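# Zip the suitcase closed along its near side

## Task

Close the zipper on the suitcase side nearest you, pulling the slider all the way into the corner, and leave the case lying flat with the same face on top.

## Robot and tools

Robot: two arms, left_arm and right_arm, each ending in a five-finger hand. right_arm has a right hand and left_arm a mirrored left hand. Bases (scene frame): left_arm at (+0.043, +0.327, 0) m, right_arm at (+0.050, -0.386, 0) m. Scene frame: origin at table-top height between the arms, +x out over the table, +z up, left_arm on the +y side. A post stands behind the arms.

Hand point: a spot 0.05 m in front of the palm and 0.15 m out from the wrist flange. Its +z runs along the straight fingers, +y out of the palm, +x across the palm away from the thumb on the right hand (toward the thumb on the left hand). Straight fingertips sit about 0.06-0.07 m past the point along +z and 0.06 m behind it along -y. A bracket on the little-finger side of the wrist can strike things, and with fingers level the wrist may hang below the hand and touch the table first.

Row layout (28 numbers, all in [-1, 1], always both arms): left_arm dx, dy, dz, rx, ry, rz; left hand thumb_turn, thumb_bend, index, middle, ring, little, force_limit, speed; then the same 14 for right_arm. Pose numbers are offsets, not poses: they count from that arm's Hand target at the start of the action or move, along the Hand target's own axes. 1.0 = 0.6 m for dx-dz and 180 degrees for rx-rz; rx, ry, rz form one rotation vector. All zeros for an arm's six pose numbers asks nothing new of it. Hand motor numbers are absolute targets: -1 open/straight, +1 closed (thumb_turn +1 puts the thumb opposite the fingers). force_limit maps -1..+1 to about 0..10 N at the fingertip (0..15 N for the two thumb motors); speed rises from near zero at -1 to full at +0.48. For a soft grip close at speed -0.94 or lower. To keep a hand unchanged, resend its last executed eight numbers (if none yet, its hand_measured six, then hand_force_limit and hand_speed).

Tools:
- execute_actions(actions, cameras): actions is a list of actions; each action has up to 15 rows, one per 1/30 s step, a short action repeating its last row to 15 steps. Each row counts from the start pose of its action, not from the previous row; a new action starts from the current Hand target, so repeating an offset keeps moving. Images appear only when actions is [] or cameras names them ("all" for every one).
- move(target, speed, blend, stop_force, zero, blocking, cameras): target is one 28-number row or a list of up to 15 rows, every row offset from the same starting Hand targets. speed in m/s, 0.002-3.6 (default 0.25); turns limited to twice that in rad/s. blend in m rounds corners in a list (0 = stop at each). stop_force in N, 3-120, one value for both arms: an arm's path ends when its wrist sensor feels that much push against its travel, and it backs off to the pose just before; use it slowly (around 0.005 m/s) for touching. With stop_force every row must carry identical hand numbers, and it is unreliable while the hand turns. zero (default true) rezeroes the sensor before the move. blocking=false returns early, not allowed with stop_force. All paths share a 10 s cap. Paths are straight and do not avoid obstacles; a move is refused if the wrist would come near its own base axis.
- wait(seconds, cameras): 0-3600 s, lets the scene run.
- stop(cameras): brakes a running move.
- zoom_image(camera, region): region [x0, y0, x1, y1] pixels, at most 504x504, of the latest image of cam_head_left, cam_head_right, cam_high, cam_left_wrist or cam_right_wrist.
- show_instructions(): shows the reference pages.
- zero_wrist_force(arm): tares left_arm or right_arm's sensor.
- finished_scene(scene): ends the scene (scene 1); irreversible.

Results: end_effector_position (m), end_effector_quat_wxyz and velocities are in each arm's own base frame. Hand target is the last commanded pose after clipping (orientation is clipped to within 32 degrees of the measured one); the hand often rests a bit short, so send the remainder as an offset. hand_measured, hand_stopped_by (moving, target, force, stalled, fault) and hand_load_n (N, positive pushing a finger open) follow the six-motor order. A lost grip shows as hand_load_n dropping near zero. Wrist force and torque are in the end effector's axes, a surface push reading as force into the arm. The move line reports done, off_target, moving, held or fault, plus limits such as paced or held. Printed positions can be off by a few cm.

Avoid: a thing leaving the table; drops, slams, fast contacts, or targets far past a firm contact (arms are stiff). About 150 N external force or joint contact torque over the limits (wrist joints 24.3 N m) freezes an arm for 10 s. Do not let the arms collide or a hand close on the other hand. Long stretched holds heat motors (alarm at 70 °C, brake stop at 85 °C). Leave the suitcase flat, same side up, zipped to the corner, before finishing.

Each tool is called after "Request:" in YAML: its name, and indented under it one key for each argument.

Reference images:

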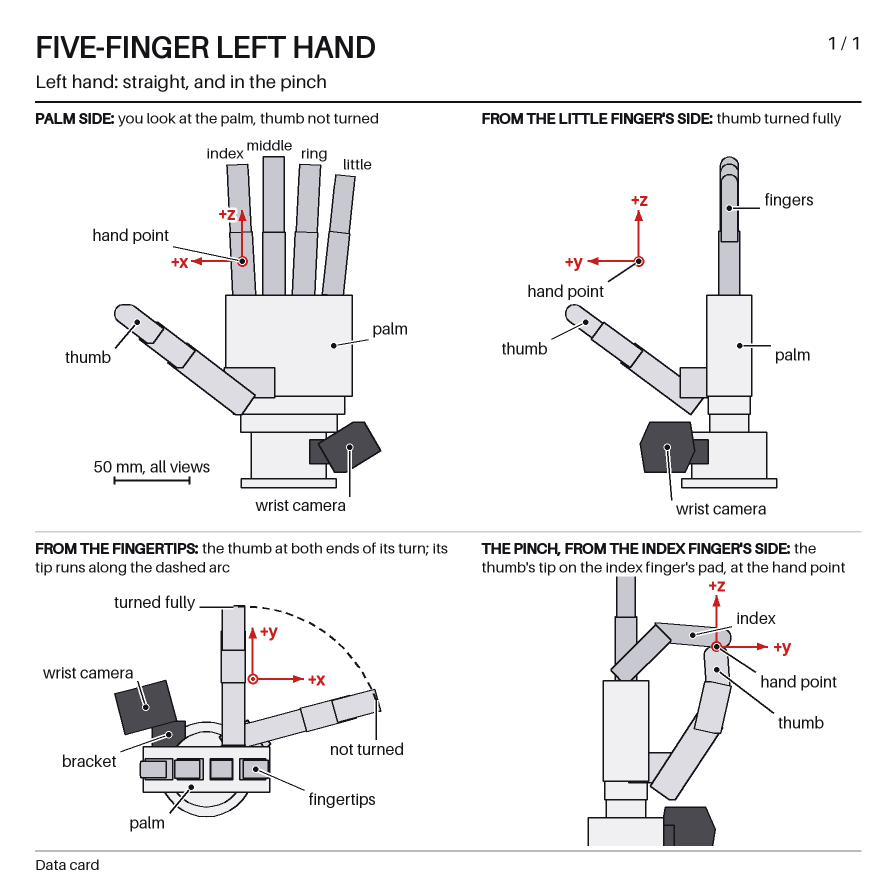

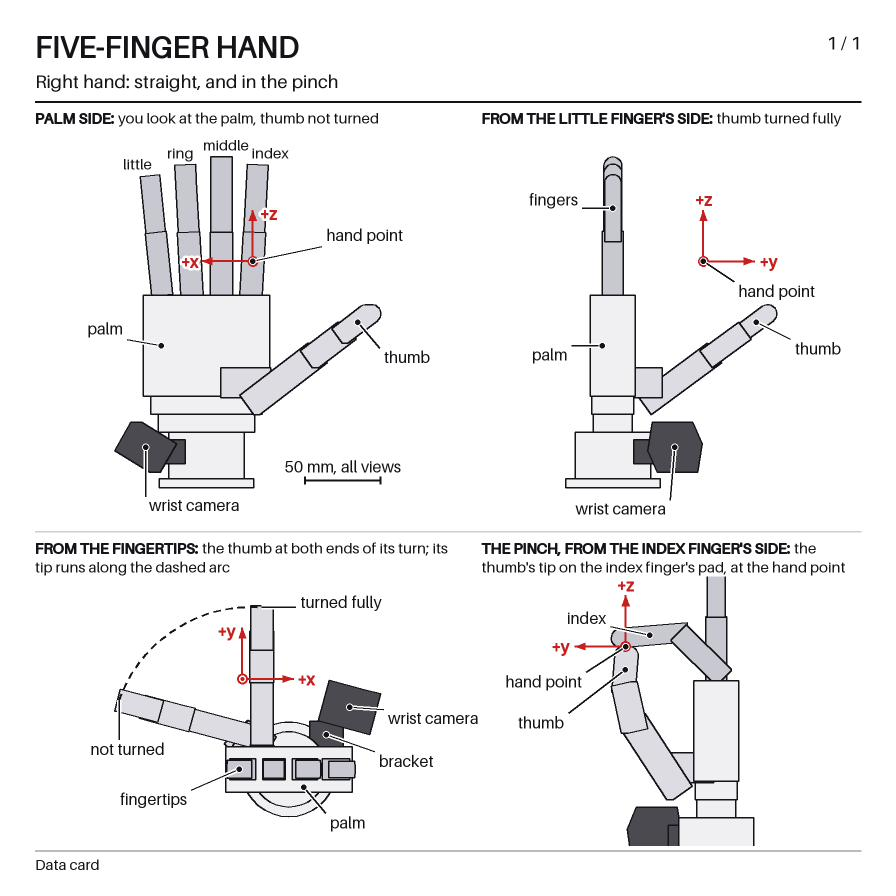

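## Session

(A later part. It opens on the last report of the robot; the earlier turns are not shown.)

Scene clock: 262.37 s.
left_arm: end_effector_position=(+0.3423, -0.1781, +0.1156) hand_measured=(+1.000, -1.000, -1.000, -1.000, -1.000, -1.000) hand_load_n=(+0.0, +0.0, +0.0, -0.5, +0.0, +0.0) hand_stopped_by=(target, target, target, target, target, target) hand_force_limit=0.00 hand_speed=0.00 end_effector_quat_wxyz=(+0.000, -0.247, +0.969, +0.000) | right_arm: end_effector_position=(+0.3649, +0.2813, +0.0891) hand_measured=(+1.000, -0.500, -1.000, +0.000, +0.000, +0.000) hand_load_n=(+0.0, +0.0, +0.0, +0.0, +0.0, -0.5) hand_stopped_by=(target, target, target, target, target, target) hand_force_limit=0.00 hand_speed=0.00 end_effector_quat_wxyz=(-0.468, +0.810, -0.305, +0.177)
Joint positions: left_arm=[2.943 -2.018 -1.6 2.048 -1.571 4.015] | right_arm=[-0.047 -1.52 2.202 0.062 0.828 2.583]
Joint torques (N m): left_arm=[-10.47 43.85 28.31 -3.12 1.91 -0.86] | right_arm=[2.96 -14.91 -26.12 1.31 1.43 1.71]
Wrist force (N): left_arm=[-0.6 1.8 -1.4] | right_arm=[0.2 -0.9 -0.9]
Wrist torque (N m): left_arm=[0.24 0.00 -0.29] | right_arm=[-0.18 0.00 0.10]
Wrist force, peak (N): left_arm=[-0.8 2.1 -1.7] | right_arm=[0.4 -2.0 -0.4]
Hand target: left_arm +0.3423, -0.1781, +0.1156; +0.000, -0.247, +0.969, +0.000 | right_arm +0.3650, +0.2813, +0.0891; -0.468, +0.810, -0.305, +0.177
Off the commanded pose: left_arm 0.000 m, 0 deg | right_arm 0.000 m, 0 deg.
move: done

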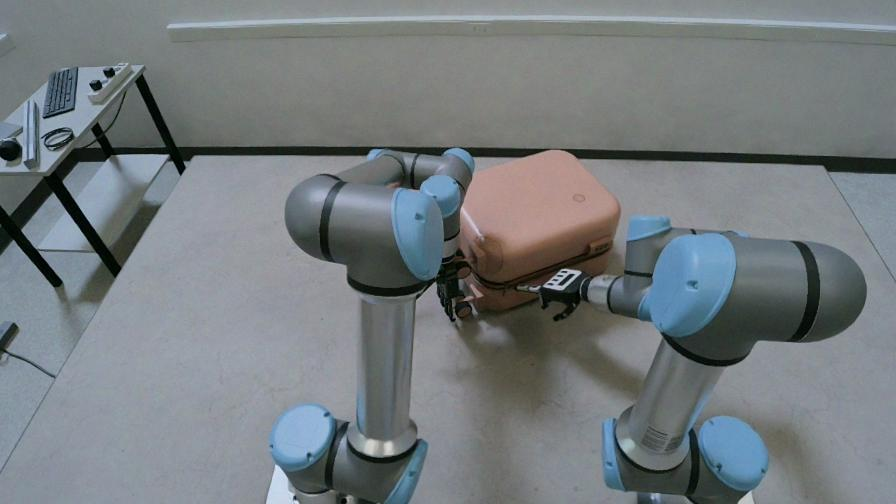

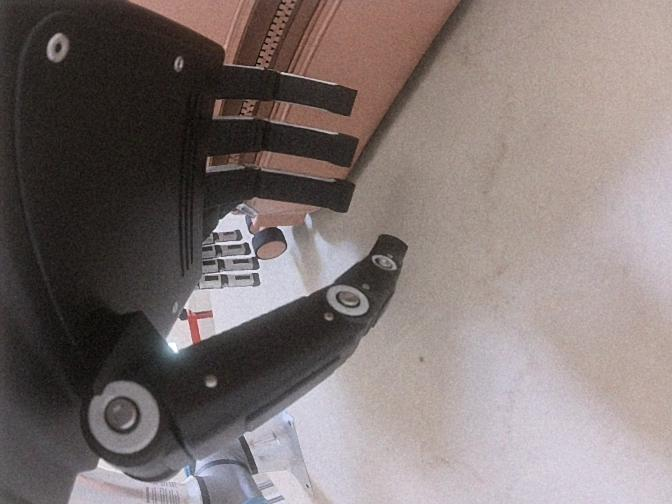

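Request:
move:
  target: [0,0,0,0,0,0,1,-1,-1,-1,-1,-1,0,0,0.0114,-0.0157,0.0271,0,0,0,1,-0.5,-1,0,0,0,0,0]
  speed: 0.015
  stop_force: 3
  cameras: ["cam_head_left","cam_right_wrist"]

Request:
zoom_image:
  camera: "cam_head_left"
  region: [480, 260, 530, 310]

Request:
zoom_image:
  camera: "cam_right_wrist"
  region: [180, 100, 340, 260]

Scene clock: 264.53 s.
left_arm: end_effector_position=(+0.3423, -0.1781, +0.1156) hand_measured=(+1.000, -1.000, -1.000, -1.000, -1.000, -1.000) hand_load_n=(+0.0, +0.0, +0.0, -0.5, +0.0, +0.0) hand_stopped_by=(target, target, target, target, target, target) hand_force_limit=0.00 hand_speed=0.00 end_effector_quat_wxyz=(+0.000, -0.247, +0.969, +0.000) | right_arm: end_effector_position=(+0.3750, +0.2868, +0.0892) hand_measured=(+1.000, -0.500, -1.000, +0.000, +0.000, +0.000) hand_load_n=(+0.0, +0.0, -1.5, +0.0, +0.0, +0.0) hand_stopped_by=(target, target, target, target, target, target) hand_force_limit=0.00 hand_speed=0.00 end_effector_quat_wxyz=(-0.468, +0.810, -0.305, +0.177)
Joint positions: left_arm=[2.943 -2.018 -1.6 2.048 -1.571 4.015] | right_arm=[-0.025 -1.495 2.172 0.054 0.845 2.603]
Joint torques (N m): left_arm=[-10.08 44.02 28.59 -3.2 1.93 -0.76] | right_arm=[-8.58 -24.53 -5.6 2.22 -3.24 -0.34]
Wrist force (N): left_arm=[-0.8 1.5 -1.4] | right_arm=[-1.1 0.4 -3.1]
Wrist torque (N m): left_arm=[0.19 0.03 -0.29] | right_arm=[0.02 0.09 0.00]
Wrist force, peak (N): left_arm=[-0.7 2.0 -1.7] | right_arm=[-3.1 1.6 -6.0]
Hand target: left_arm +0.3423, -0.1781, +0.1156; +0.000, -0.247, +0.969, +0.000 | right_arm +0.3750, +0.2868, +0.0892; -0.468, +0.810, -0.305, +0.177 (not the last commanded pose)
Off the commanded pose: left_arm 0.000 m, 0 deg | right_arm 0.009 m, 0 deg.
move: contact (right_arm)

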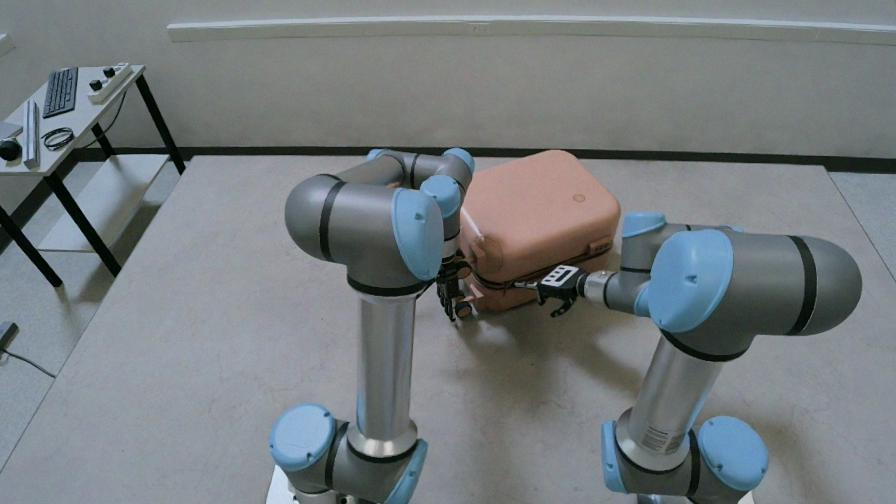

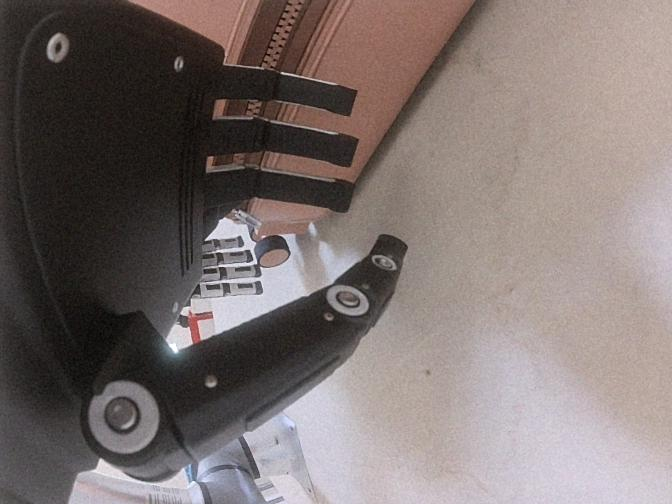

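Scaled by 10.080 from the camera's image (finer frame: 1280x720).

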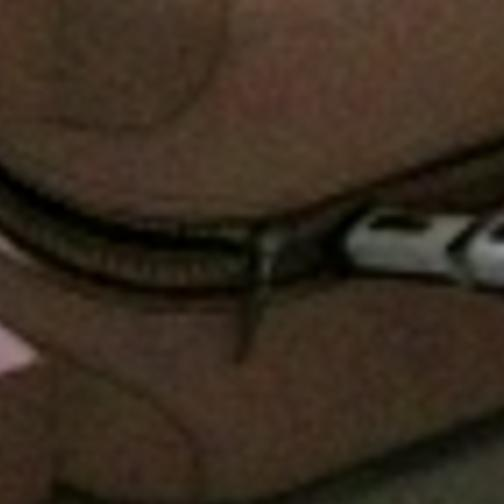

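Scaled by 3.150 from the camera's image (finer frame: 960x720).

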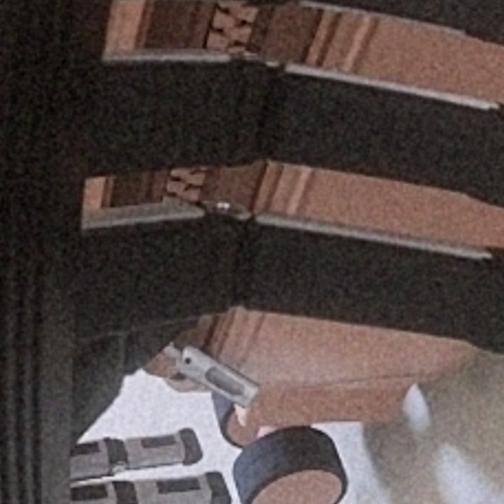

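Request:
move:
  target: [0,0,0,0,0,0,1,-1,-1,-1,-1,-1,0,0,-0.0273,-0.0063,0.0109,0,0,0,1,-0.5,-1,0,0,0,0,0]
  speed: 0.015
  stop_force: 20
  cameras: ["cam_head_left","cam_right_wrist"]

Request:
zoom_image:
  camera: "cam_head_left"
  region: [480, 260, 530, 310]

Request:
zoom_image:
  camera: "cam_right_wrist"
  region: [180, 100, 340, 260]

Scene clock: 267.57 s.
left_arm: end_effector_position=(+0.3423, -0.1781, +0.1156) hand_measured=(+1.000, -1.000, -1.000, -1.000, -1.000, -1.000) hand_load_n=(+0.0, +0.0, +0.0, +0.0, +0.0, +0.0) hand_stopped_by=(target, target, target, target, target, target) hand_force_limit=0.00 hand_speed=0.00 end_effector_quat_wxyz=(+0.000, -0.247, +0.969, +0.000) | right_arm: end_effector_position=(+0.3677, +0.3033, +0.0892) hand_measured=(+1.000, -0.500, -1.000, +0.000, +0.000, +0.000) hand_load_n=(+0.0, +0.0, -9.5, +0.0, +0.0, +0.0) hand_stopped_by=(target, target, target, target, target, target) hand_force_limit=0.00 hand_speed=0.00 end_effector_quat_wxyz=(-0.468, +0.810, -0.305, +0.177)
Joint positions: left_arm=[2.943 -2.018 -1.6 2.048 -1.571 4.015] | right_arm=[0.036 -1.503 2.173 0.027 0.891 2.655]
Joint torques (N m): left_arm=[-10.28 44.04 28.43 -3.19 1.9 -0.77] | right_arm=[-7.76 -15.21 -13.78 0.67 -3.63 -0.95]
Wrist force (N): left_arm=[-4.4 7.4 -1.8] | right_arm=[-2.1 7.8 -7.9]
Wrist torque (N m): left_arm=[0.77 0.29 -0.67] | right_arm=[0.58 0.40 0.01]
Wrist force, peak (N): left_arm=[-4.5 7.4 -1.8] | right_arm=[4.1 7.6 -10.1]
Hand target: left_arm +0.3423, -0.1781, +0.1156; +0.000, -0.247, +0.969, +0.000 | right_arm +0.3677, +0.3033, +0.0892; -0.468, +0.810, -0.305, +0.177
Off the commanded pose: left_arm 0.000 m, 0 deg | right_arm 0.000 m, 0 deg.
move: done

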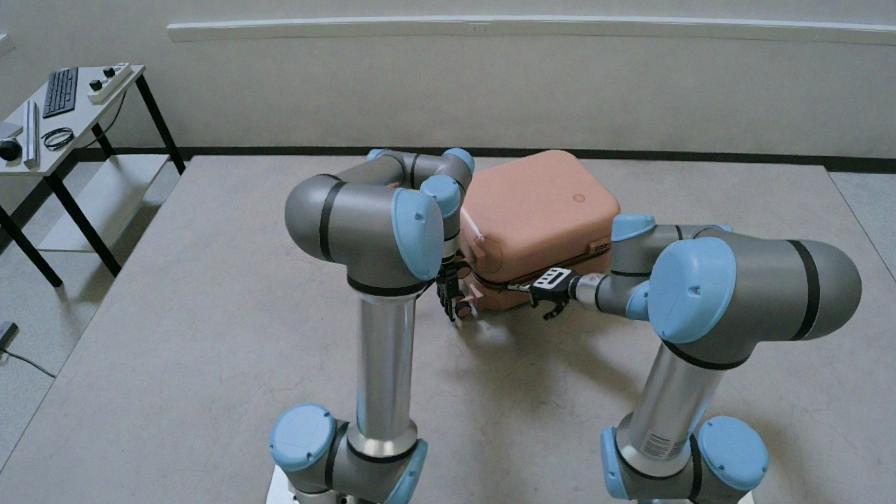

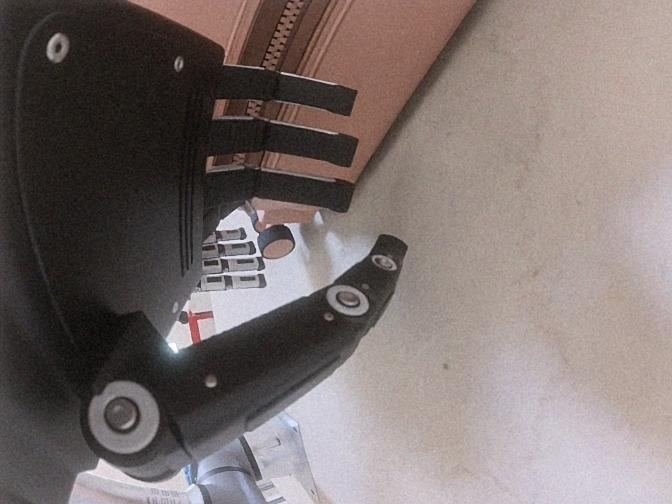

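Scaled by 10.080 from the camera's image (finer frame: 1280x720).

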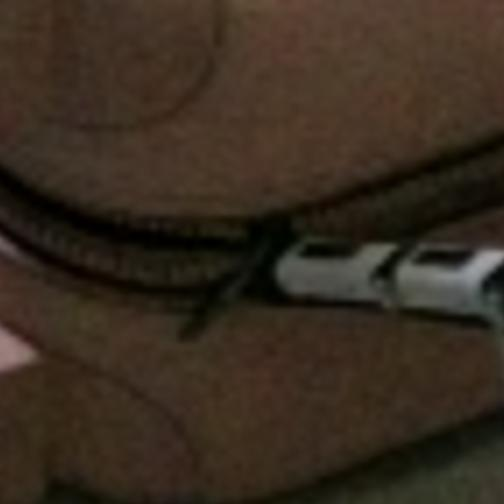

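Scaled by 3.150 from the camera's image (finer frame: 960x720).

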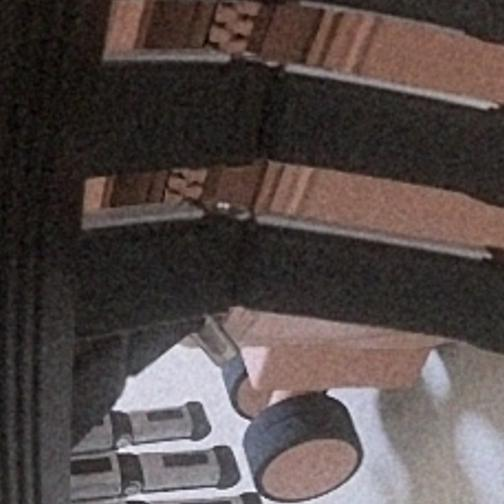

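Request:
move:
  target: [0,0,0,0,0,0,1,-1,-1,-1,-1,-1,0,0,0.07,0.06,-0.09,0,0,0,1,-0.5,-1,0,0,0,0,0]
  speed: 0.1
  cameras: ["all"]

Request:
zoom_image:
  camera: "cam_head_right"
  region: [450, 240, 520, 310]

Request:
zoom_image:
  camera: "cam_head_left"
  region: [470, 240, 540, 310]

Request:
zoom_image:
  camera: "cam_right_wrist"
  region: [190, 60, 370, 240]

Scene clock: 270.70 s.
left_arm: end_effector_position=(+0.3423, -0.1781, +0.1156) hand_measured=(+1.000, -1.000, -1.000, -1.000, -1.000, -1.000) hand_load_n=(+0.0, +0.0, +0.0, +0.0, +0.0, +0.0) hand_stopped_by=(target, target, target, target, target, target) hand_force_limit=0.00 hand_speed=0.00 end_effector_quat_wxyz=(+0.000, -0.247, +0.969, +0.000) | right_arm: end_effector_position=(+0.3564, +0.2270, +0.0849) hand_measured=(+1.000, -0.500, -1.000, +0.000, +0.000, +0.000) hand_load_n=(+0.0, +0.0, -0.5, +0.0, +0.0, +0.0) hand_stopped_by=(target, target, target, target, target, target) hand_force_limit=0.00 hand_speed=0.00 end_effector_quat_wxyz=(-0.468, +0.810, -0.305, +0.177)
Joint positions: left_arm=[2.943 -2.018 -1.6 2.048 -1.571 4.015] | right_arm=[-0.274 -1.526 2.268 0.183 0.675 2.337]
Joint torques (N m): left_arm=[-10.29 43.99 28.55 -3.32 1.84 -0.71] | right_arm=[-8.46 -19.82 -24.25 1.97 0.64 -1.15]
Wrist force (N): left_arm=[-1.5 3.0 -1.6] | right_arm=[-0.4 -0.9 -1.1]
Wrist torque (N m): left_arm=[0.34 0.07 -0.37] | right_arm=[-0.17 0.15 -0.03]
Wrist force, peak (N): left_arm=[-4.5 7.5 -1.9] | right_arm=[-2.0 8.2 -8.2]
Hand target: left_arm +0.3423, -0.1781, +0.1156; +0.000, -0.247, +0.969, +0.000 | right_arm +0.3565, +0.2269, +0.0850; -0.468, +0.810, -0.305, +0.177
Off the commanded pose: left_arm 0.000 m, 0 deg | right_arm 0.000 m, 0 deg.
move: done

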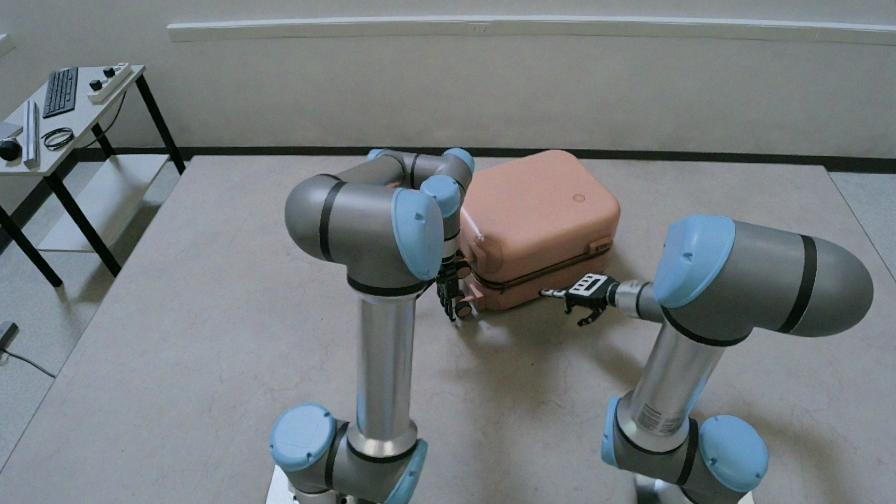

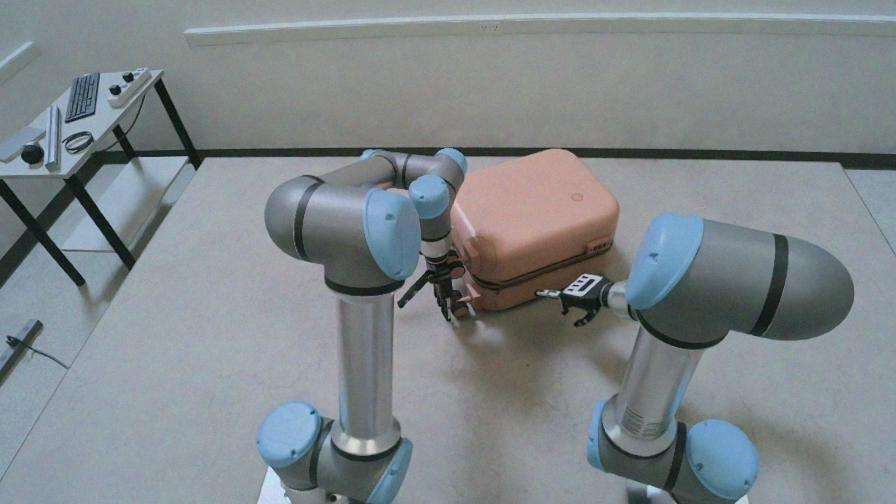

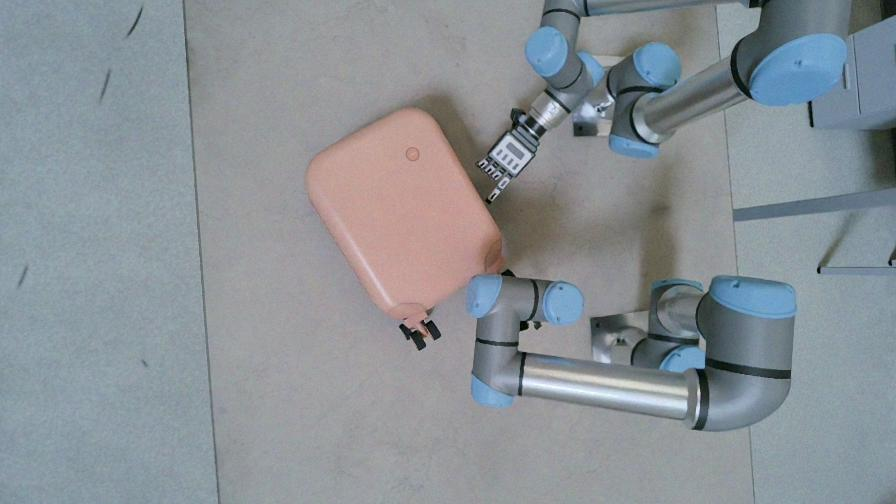

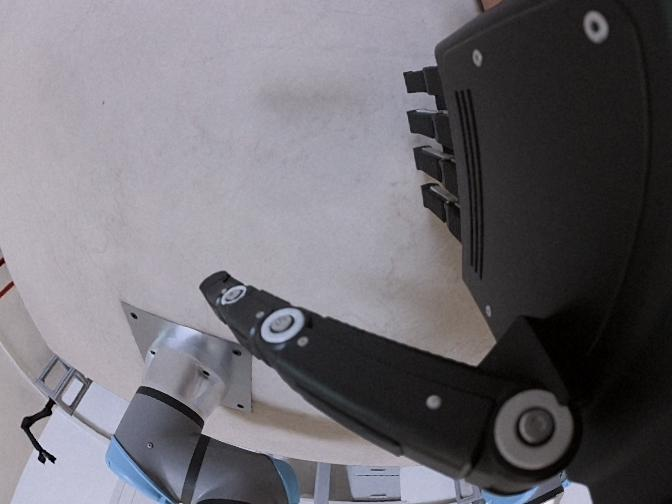

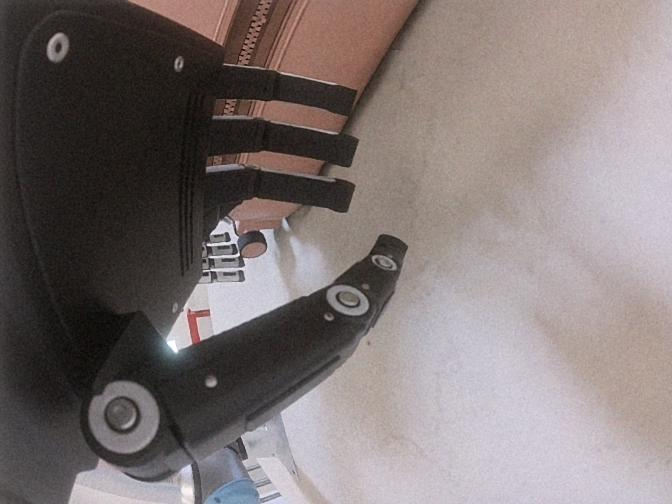

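Scaled by 7.200 from the camera's image (finer frame: 1280x720).

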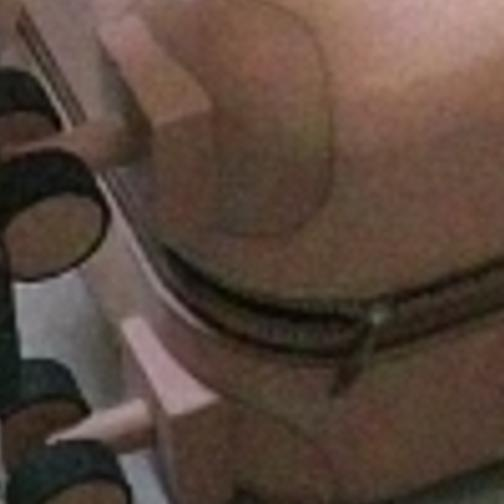

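Scaled by 7.200 from the camera's image (finer frame: 1280x720).

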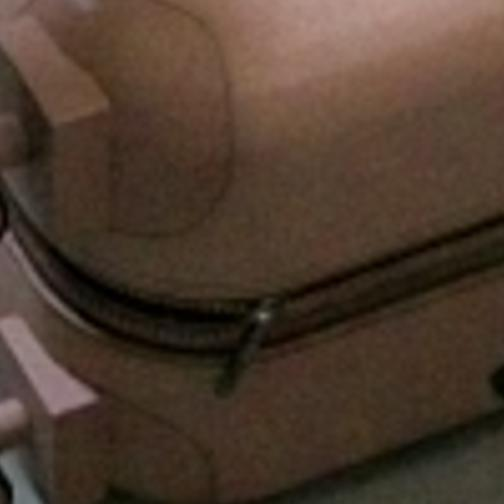

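Scaled by 2.800 from the camera's image (finer frame: 960x720).

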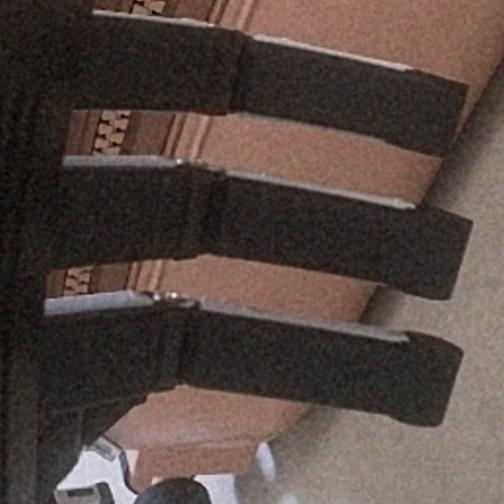

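Request:
move:
  target:
    - [0,0.05,0,0,0,0,1,-1,-1,-1,-1,-1,0,0,0,0,0,0,0,0,1,-0.5,-1,0,0,0,0,0]
    - [0,0.05,-0.333,0,0,0,1,-1,-1,-1,-1,-1,0,0,0,0,0,0,0,0,1,-0.5,-1,0,0,0,0,0]
    - [-0.0517,-0.2783,-0.333,0,0,0,1,-1,1,1,1,1,0,0,0,0,0,0,0,0,1,-0.5,-1,0,0,0,0,0]
  speed: 0.15
  blend: [0.01,0.03,0]
  cameras: ["all"]

Scene clock: 282.80 s.
left_arm: end_effector_position=(+0.4492, -0.3098, +0.3155) hand_measured=(+1.000, -1.000, +1.000, +1.000, +1.000, +1.000) hand_load_n=(+0.0, +0.0, +0.0, +0.0, +0.0, +0.5) hand_stopped_by=(target, target, target, target, target, target) hand_force_limit=0.00 hand_speed=0.00 end_effector_quat_wxyz=(+0.000, -0.247, +0.969, +0.000) | right_arm: end_effector_position=(+0.3565, +0.2269, +0.0850) hand_measured=(+1.000, -0.500, -1.000, +0.000, +0.000, +0.000) hand_load_n=(+0.0, +0.0, +0.0, +0.0, +0.0, +0.0) hand_stopped_by=(target, target, target, target, target, target) hand_force_limit=0.00 hand_speed=0.00 end_effector_quat_wxyz=(-0.468, +0.810, -0.305, +0.177)
Joint positions: left_arm=[2.758 -2.46 -0.328 1.219 -1.571 3.829] | right_arm=[-0.274 -1.526 2.268 0.183 0.675 2.337]
Joint torques (N m): left_arm=[12.78 59.57 2.72 -1.1 1.89 1.88] | right_arm=[4.9 -20.87 -25.3 0.92 0.76 1.41]
Wrist force (N): left_arm=[-0.2 1.7 -1.6] | right_arm=[-0.7 -0.6 -1.0]
Wrist torque (N m): left_arm=[0.33 -0.02 -0.16] | right_arm=[-0.13 0.18 -0.02]
Wrist force, peak (N): left_arm=[-1.6 3.4 -1.9] | right_arm=[-0.2 -1.0 -1.4]
Hand target: left_arm +0.4492, -0.3098, +0.3155; +0.000, -0.247, +0.969, +0.000 | right_arm +0.3565, +0.2269, +0.0850; -0.468, +0.810, -0.305, +0.177
Off the commanded pose: left_arm 0.000 m, 0 deg | right_arm 0.000 m, 0 deg.
move: done

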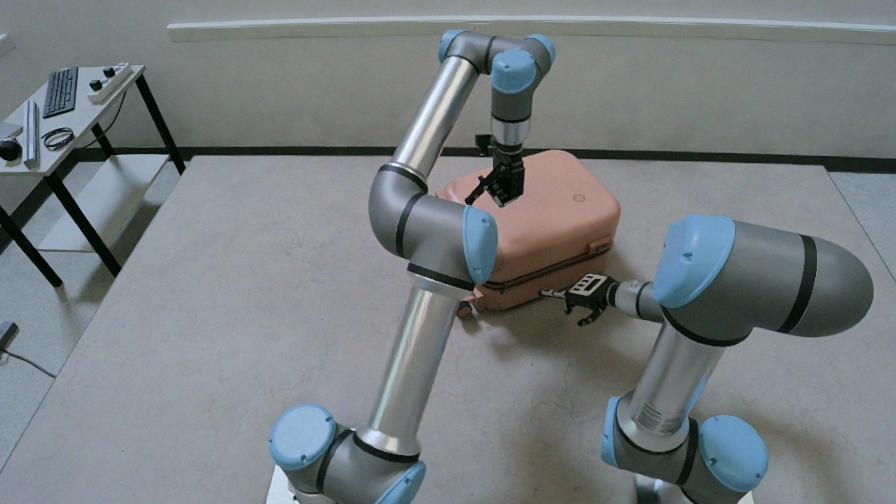

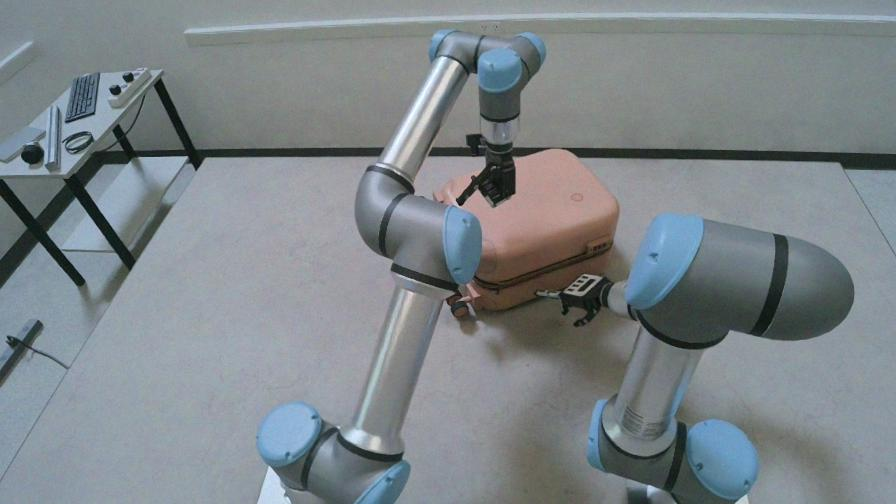

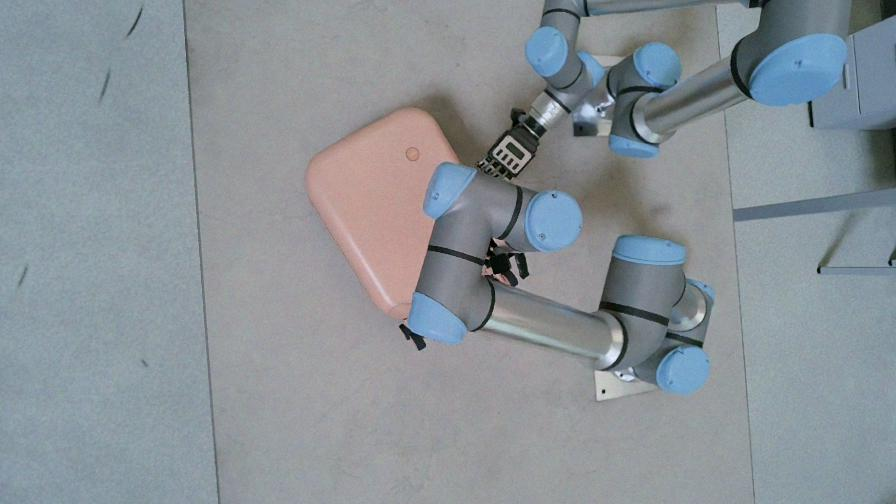

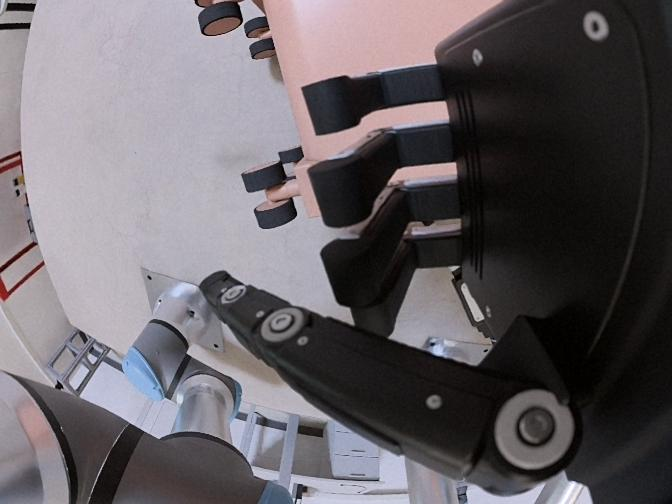

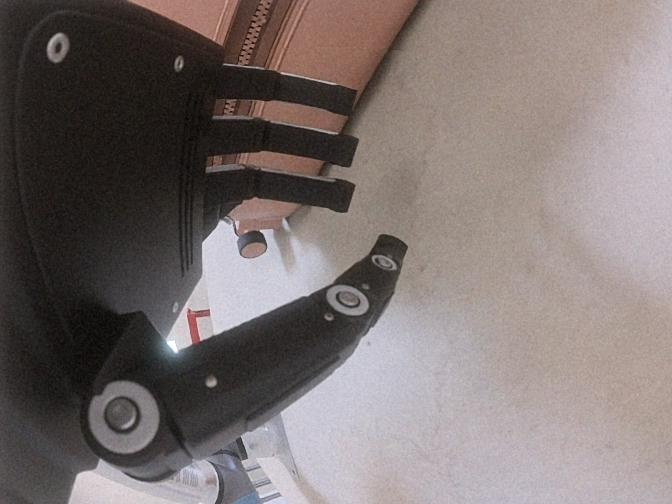

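Request:
zoom_image:
  camera: "cam_head_left"
  region: [420, 180, 560, 320]

Request:
zoom_image:
  camera: "cam_head_right"
  region: [430, 230, 530, 330]

Request:
zoom_image:
  camera: "cam_high"
  region: [290, 90, 550, 350]

Scaled by 3.600 from the camera's image (finer frame: 1280x720).

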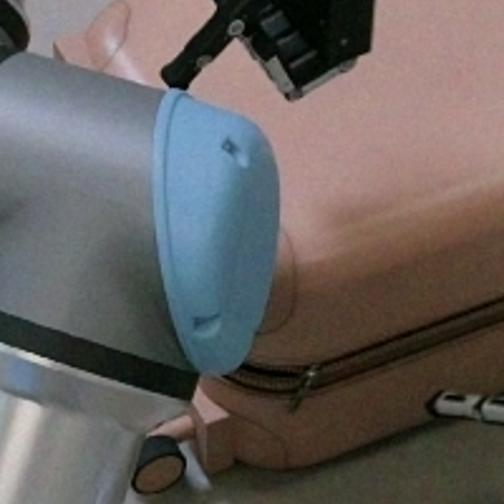

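Scaled by 5.040 from the camera's image (finer frame: 1280x720).

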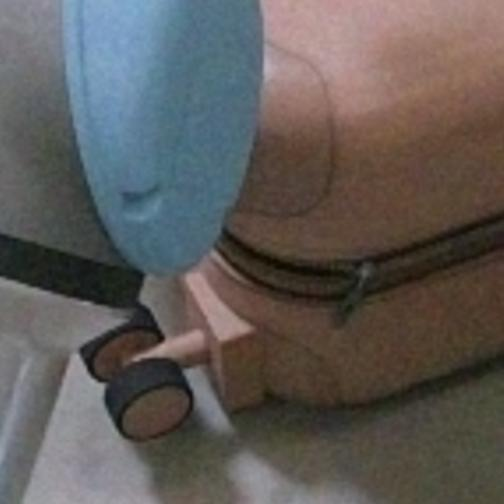

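Scaled by 1.938 from the camera's image (finer frame: 1280x720).

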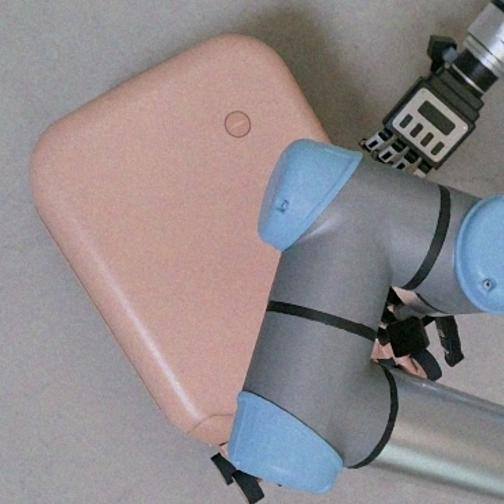

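Request:
move:
  target: [0,0,0.1,0,0,0,1,-1,1,1,1,1,0,0,0,0,0,0,0,0,1,-0.5,-1,0,0,0,0,0]
  speed: 0.1

Request:
move:
  target: [0,0,0.08,0,0,0,1,-1,1,1,1,1,0,0,0,0,0,0,0,0,1,-0.5,-1,0,0,0,0,0]
  speed: 0.01
  stop_force: 6
  cameras: ["cam_left_wrist"]

Scene clock: 285.10 s.
left_arm: end_effector_position=(+0.4492, -0.3098, +0.2557) hand_measured=(+1.000, -1.000, +1.000, +1.000, +1.000, +1.000) hand_load_n=(+0.0, +0.0, +0.5, +0.0, +0.0, +0.0) hand_stopped_by=(target, target, target, target, target, target) hand_force_limit=0.00 hand_speed=0.00 end_effector_quat_wxyz=(+0.000, -0.247, +0.969, +0.000) | right_arm: end_effector_position=(+0.3565, +0.2269, +0.0850) hand_measured=(+1.000, -0.500, -1.000, +0.000, +0.000, +0.000) hand_load_n=(+0.0, +0.0, +0.0, +0.0, +0.0, +0.0) hand_stopped_by=(target, target, target, target, target, target) hand_force_limit=0.00 hand_speed=0.00 end_effector_quat_wxyz=(-0.468, +0.810, -0.305, +0.177)
Joint positions: left_arm=[2.758 -2.386 -0.622 1.439 -1.571 3.829] | right_arm=[-0.274 -1.526 2.268 0.183 0.675 2.337]
Joint torques (N m): left_arm=[7.6 33.95 22.74 -2.11 1.58 1.89] | right_arm=[5.35 -21.56 -24.61 0.76 1.24 1.32]
Wrist force (N): left_arm=[-0.4 1.6 -1.1] | right_arm=[-0.5 -0.9 -1.2]
Wrist torque (N m): left_arm=[0.29 0.03 -0.15] | right_arm=[-0.17 0.17 -0.01]
Wrist force, peak (N): left_arm=[-0.1 1.9 -2.5] | right_arm=[-0.3 -1.4 -1.1]
Hand target: left_arm +0.4493, -0.3098, +0.2555; +0.000, -0.247, +0.969, +0.000 | right_arm +0.3565, +0.2269, +0.0850; -0.468, +0.810, -0.305, +0.177
Off the commanded pose: left_arm 0.000 m, 0 deg | right_arm 0.000 m, 0 deg.
move: done

Scene clock: 289.30 s.
left_arm: end_effector_position=(+0.4493, -0.3098, +0.2222) hand_measured=(+1.000, -1.000, +1.000, +1.000, +1.000, +1.000) hand_load_n=(+0.0, +0.0, +0.0, +0.0, +0.0, -1.5) hand_stopped_by=(target, target, target, target, target, target) hand_force_limit=0.00 hand_speed=0.00 end_effector_quat_wxyz=(+0.000, -0.247, +0.969, +0.000) | right_arm: end_effector_position=(+0.3565, +0.2269, +0.0850) hand_measured=(+1.000, -0.500, -1.000, +0.000, +0.000, +0.000) hand_load_n=(+0.0, +0.0, +0.0, +0.0, +0.0, +0.0) hand_stopped_by=(target, target, target, target, target, target) hand_force_limit=0.00 hand_speed=0.00 end_effector_quat_wxyz=(-0.468, +0.810, -0.305, +0.177)
Joint positions: left_arm=[2.758 -2.375 -0.727 1.533 -1.571 3.829] | right_arm=[-0.274 -1.526 2.268 0.183 0.675 2.337]
Joint torques (N m): left_arm=[11.25 30.97 29.95 -4.11 -1.81 1.79] | right_arm=[4.37 -21.89 -24.06 0.96 1.57 1.26]
Wrist force (N): left_arm=[-0.7 0.1 -5.2] | right_arm=[-0.4 -0.9 -1.0]
Wrist torque (N m): left_arm=[0.36 -0.17 -0.09] | right_arm=[-0.18 0.14 -0.01]
Wrist force, peak (N): left_arm=[-1.7 -3.1 -15.4] | right_arm=[-0.3 -1.1 -1.4]
Hand target: left_arm +0.4493, -0.3098, +0.2222; +0.000, -0.247, +0.969, +0.000 (not the last commanded pose) | right_arm +0.3565, +0.2269, +0.0850; -0.468, +0.810, -0.305, +0.177
Off the commanded pose: left_arm 0.015 m, 0 deg | right_arm 0.000 m, 0 deg.
move: contact (left_arm)

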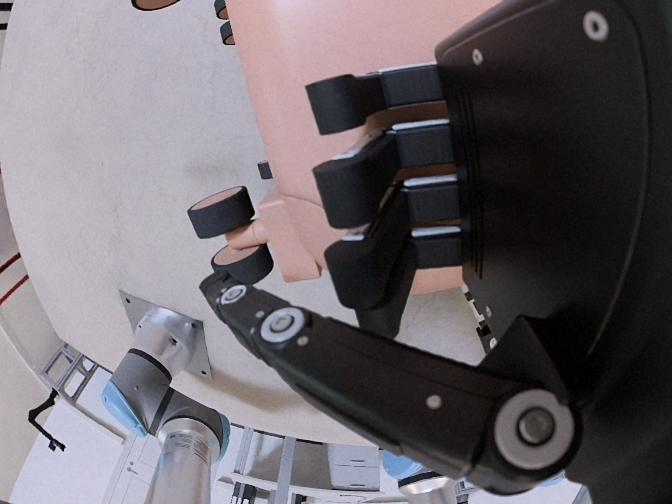

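Request:
move:
  target: [0,0,0.03,0,0,0,1,-1,1,1,1,1,0,0,0,0,0,0,0,0,1,-0.5,-1,0,0,0,0,0]
  speed: 0.005
  stop_force: 25
  cameras: ["cam_head_right","cam_head_left"]

Request:
zoom_image:
  camera: "cam_head_right"
  region: [430, 230, 530, 330]

Scene clock: 290.90 s.
left_arm: end_effector_position=(+0.4494, -0.3098, +0.2215) hand_measured=(+1.000, -1.000, +1.000, +1.000, +1.000, +1.000) hand_load_n=(+0.0, +0.0, +0.0, +0.0, +0.0, -2.0) hand_stopped_by=(target, target, target, target, target, target) hand_force_limit=0.00 hand_speed=0.00 end_effector_quat_wxyz=(+0.000, -0.247, +0.969, +0.000) | right_arm: end_effector_position=(+0.3565, +0.2269, +0.0850) hand_measured=(+1.000, -0.500, -1.000, +0.000, +0.000, +0.000) hand_load_n=(+0.0, +0.0, +0.0, +0.0, +0.0, +0.0) hand_stopped_by=(target, target, target, target, target, target) hand_force_limit=0.00 hand_speed=0.00 end_effector_quat_wxyz=(-0.468, +0.810, -0.305, +0.177)
Joint positions: left_arm=[2.758 -2.375 -0.729 1.535 -1.571 3.829] | right_arm=[-0.274 -1.526 2.268 0.183 0.675 2.337]
Joint torques (N m): left_arm=[10.94 29.89 22.21 -2.34 -1.8 1.59] | right_arm=[4.45 -20.3 -23.42 1.01 1.37 1.33]
Wrist force (N): left_arm=[-1.3 -3.8 -29.2] | right_arm=[-0.3 -0.9 -1.2]
Wrist torque (N m): left_arm=[1.15 -1.02 0.05] | right_arm=[-0.17 0.13 -0.01]
Wrist force, peak (N): left_arm=[-3.0 -7.6 -39.6] | right_arm=[-0.5 -1.1 -1.0]
Hand target: left_arm +0.4494, -0.3098, +0.2214; +0.000, -0.247, +0.969, +0.000 (not the last commanded pose) | right_arm +0.3565, +0.2269, +0.0850; -0.468, +0.810, -0.305, +0.177
Off the commanded pose: left_arm 0.017 m, 0 deg | right_arm 0.000 m, 0 deg.
move: contact (left_arm)
Images, in order (width x height): cam_head_left 896x504, cam_head_right 896x504.

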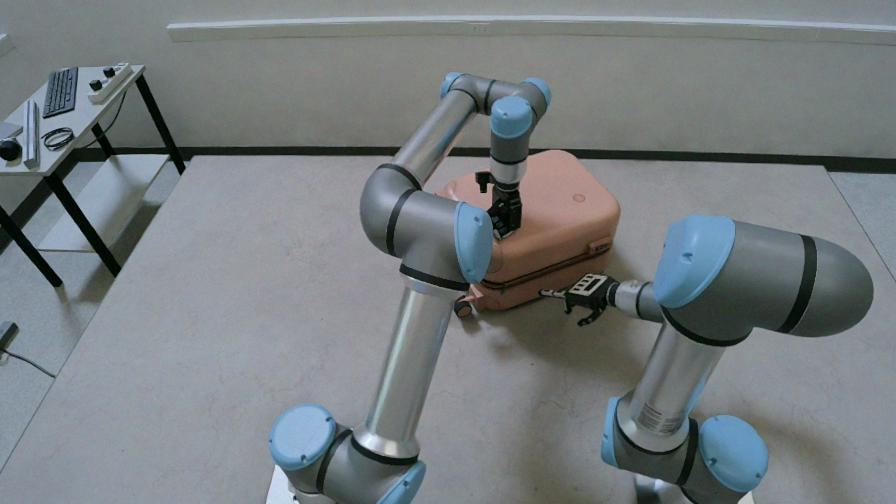

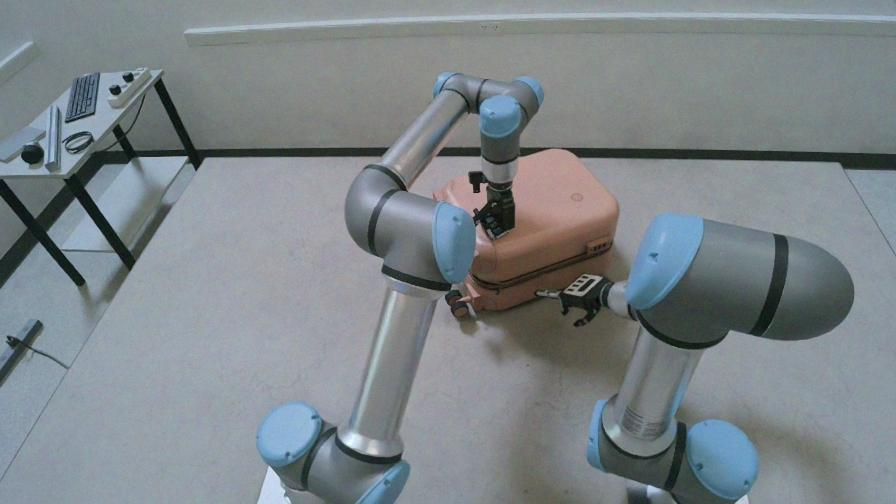

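Scaled by 5.040 from the camera's image (finer frame: 1280x720).

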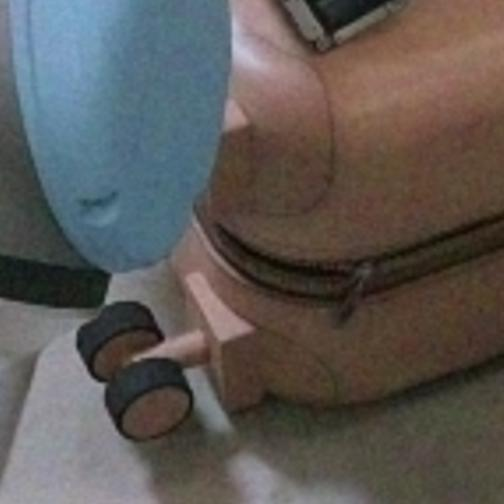

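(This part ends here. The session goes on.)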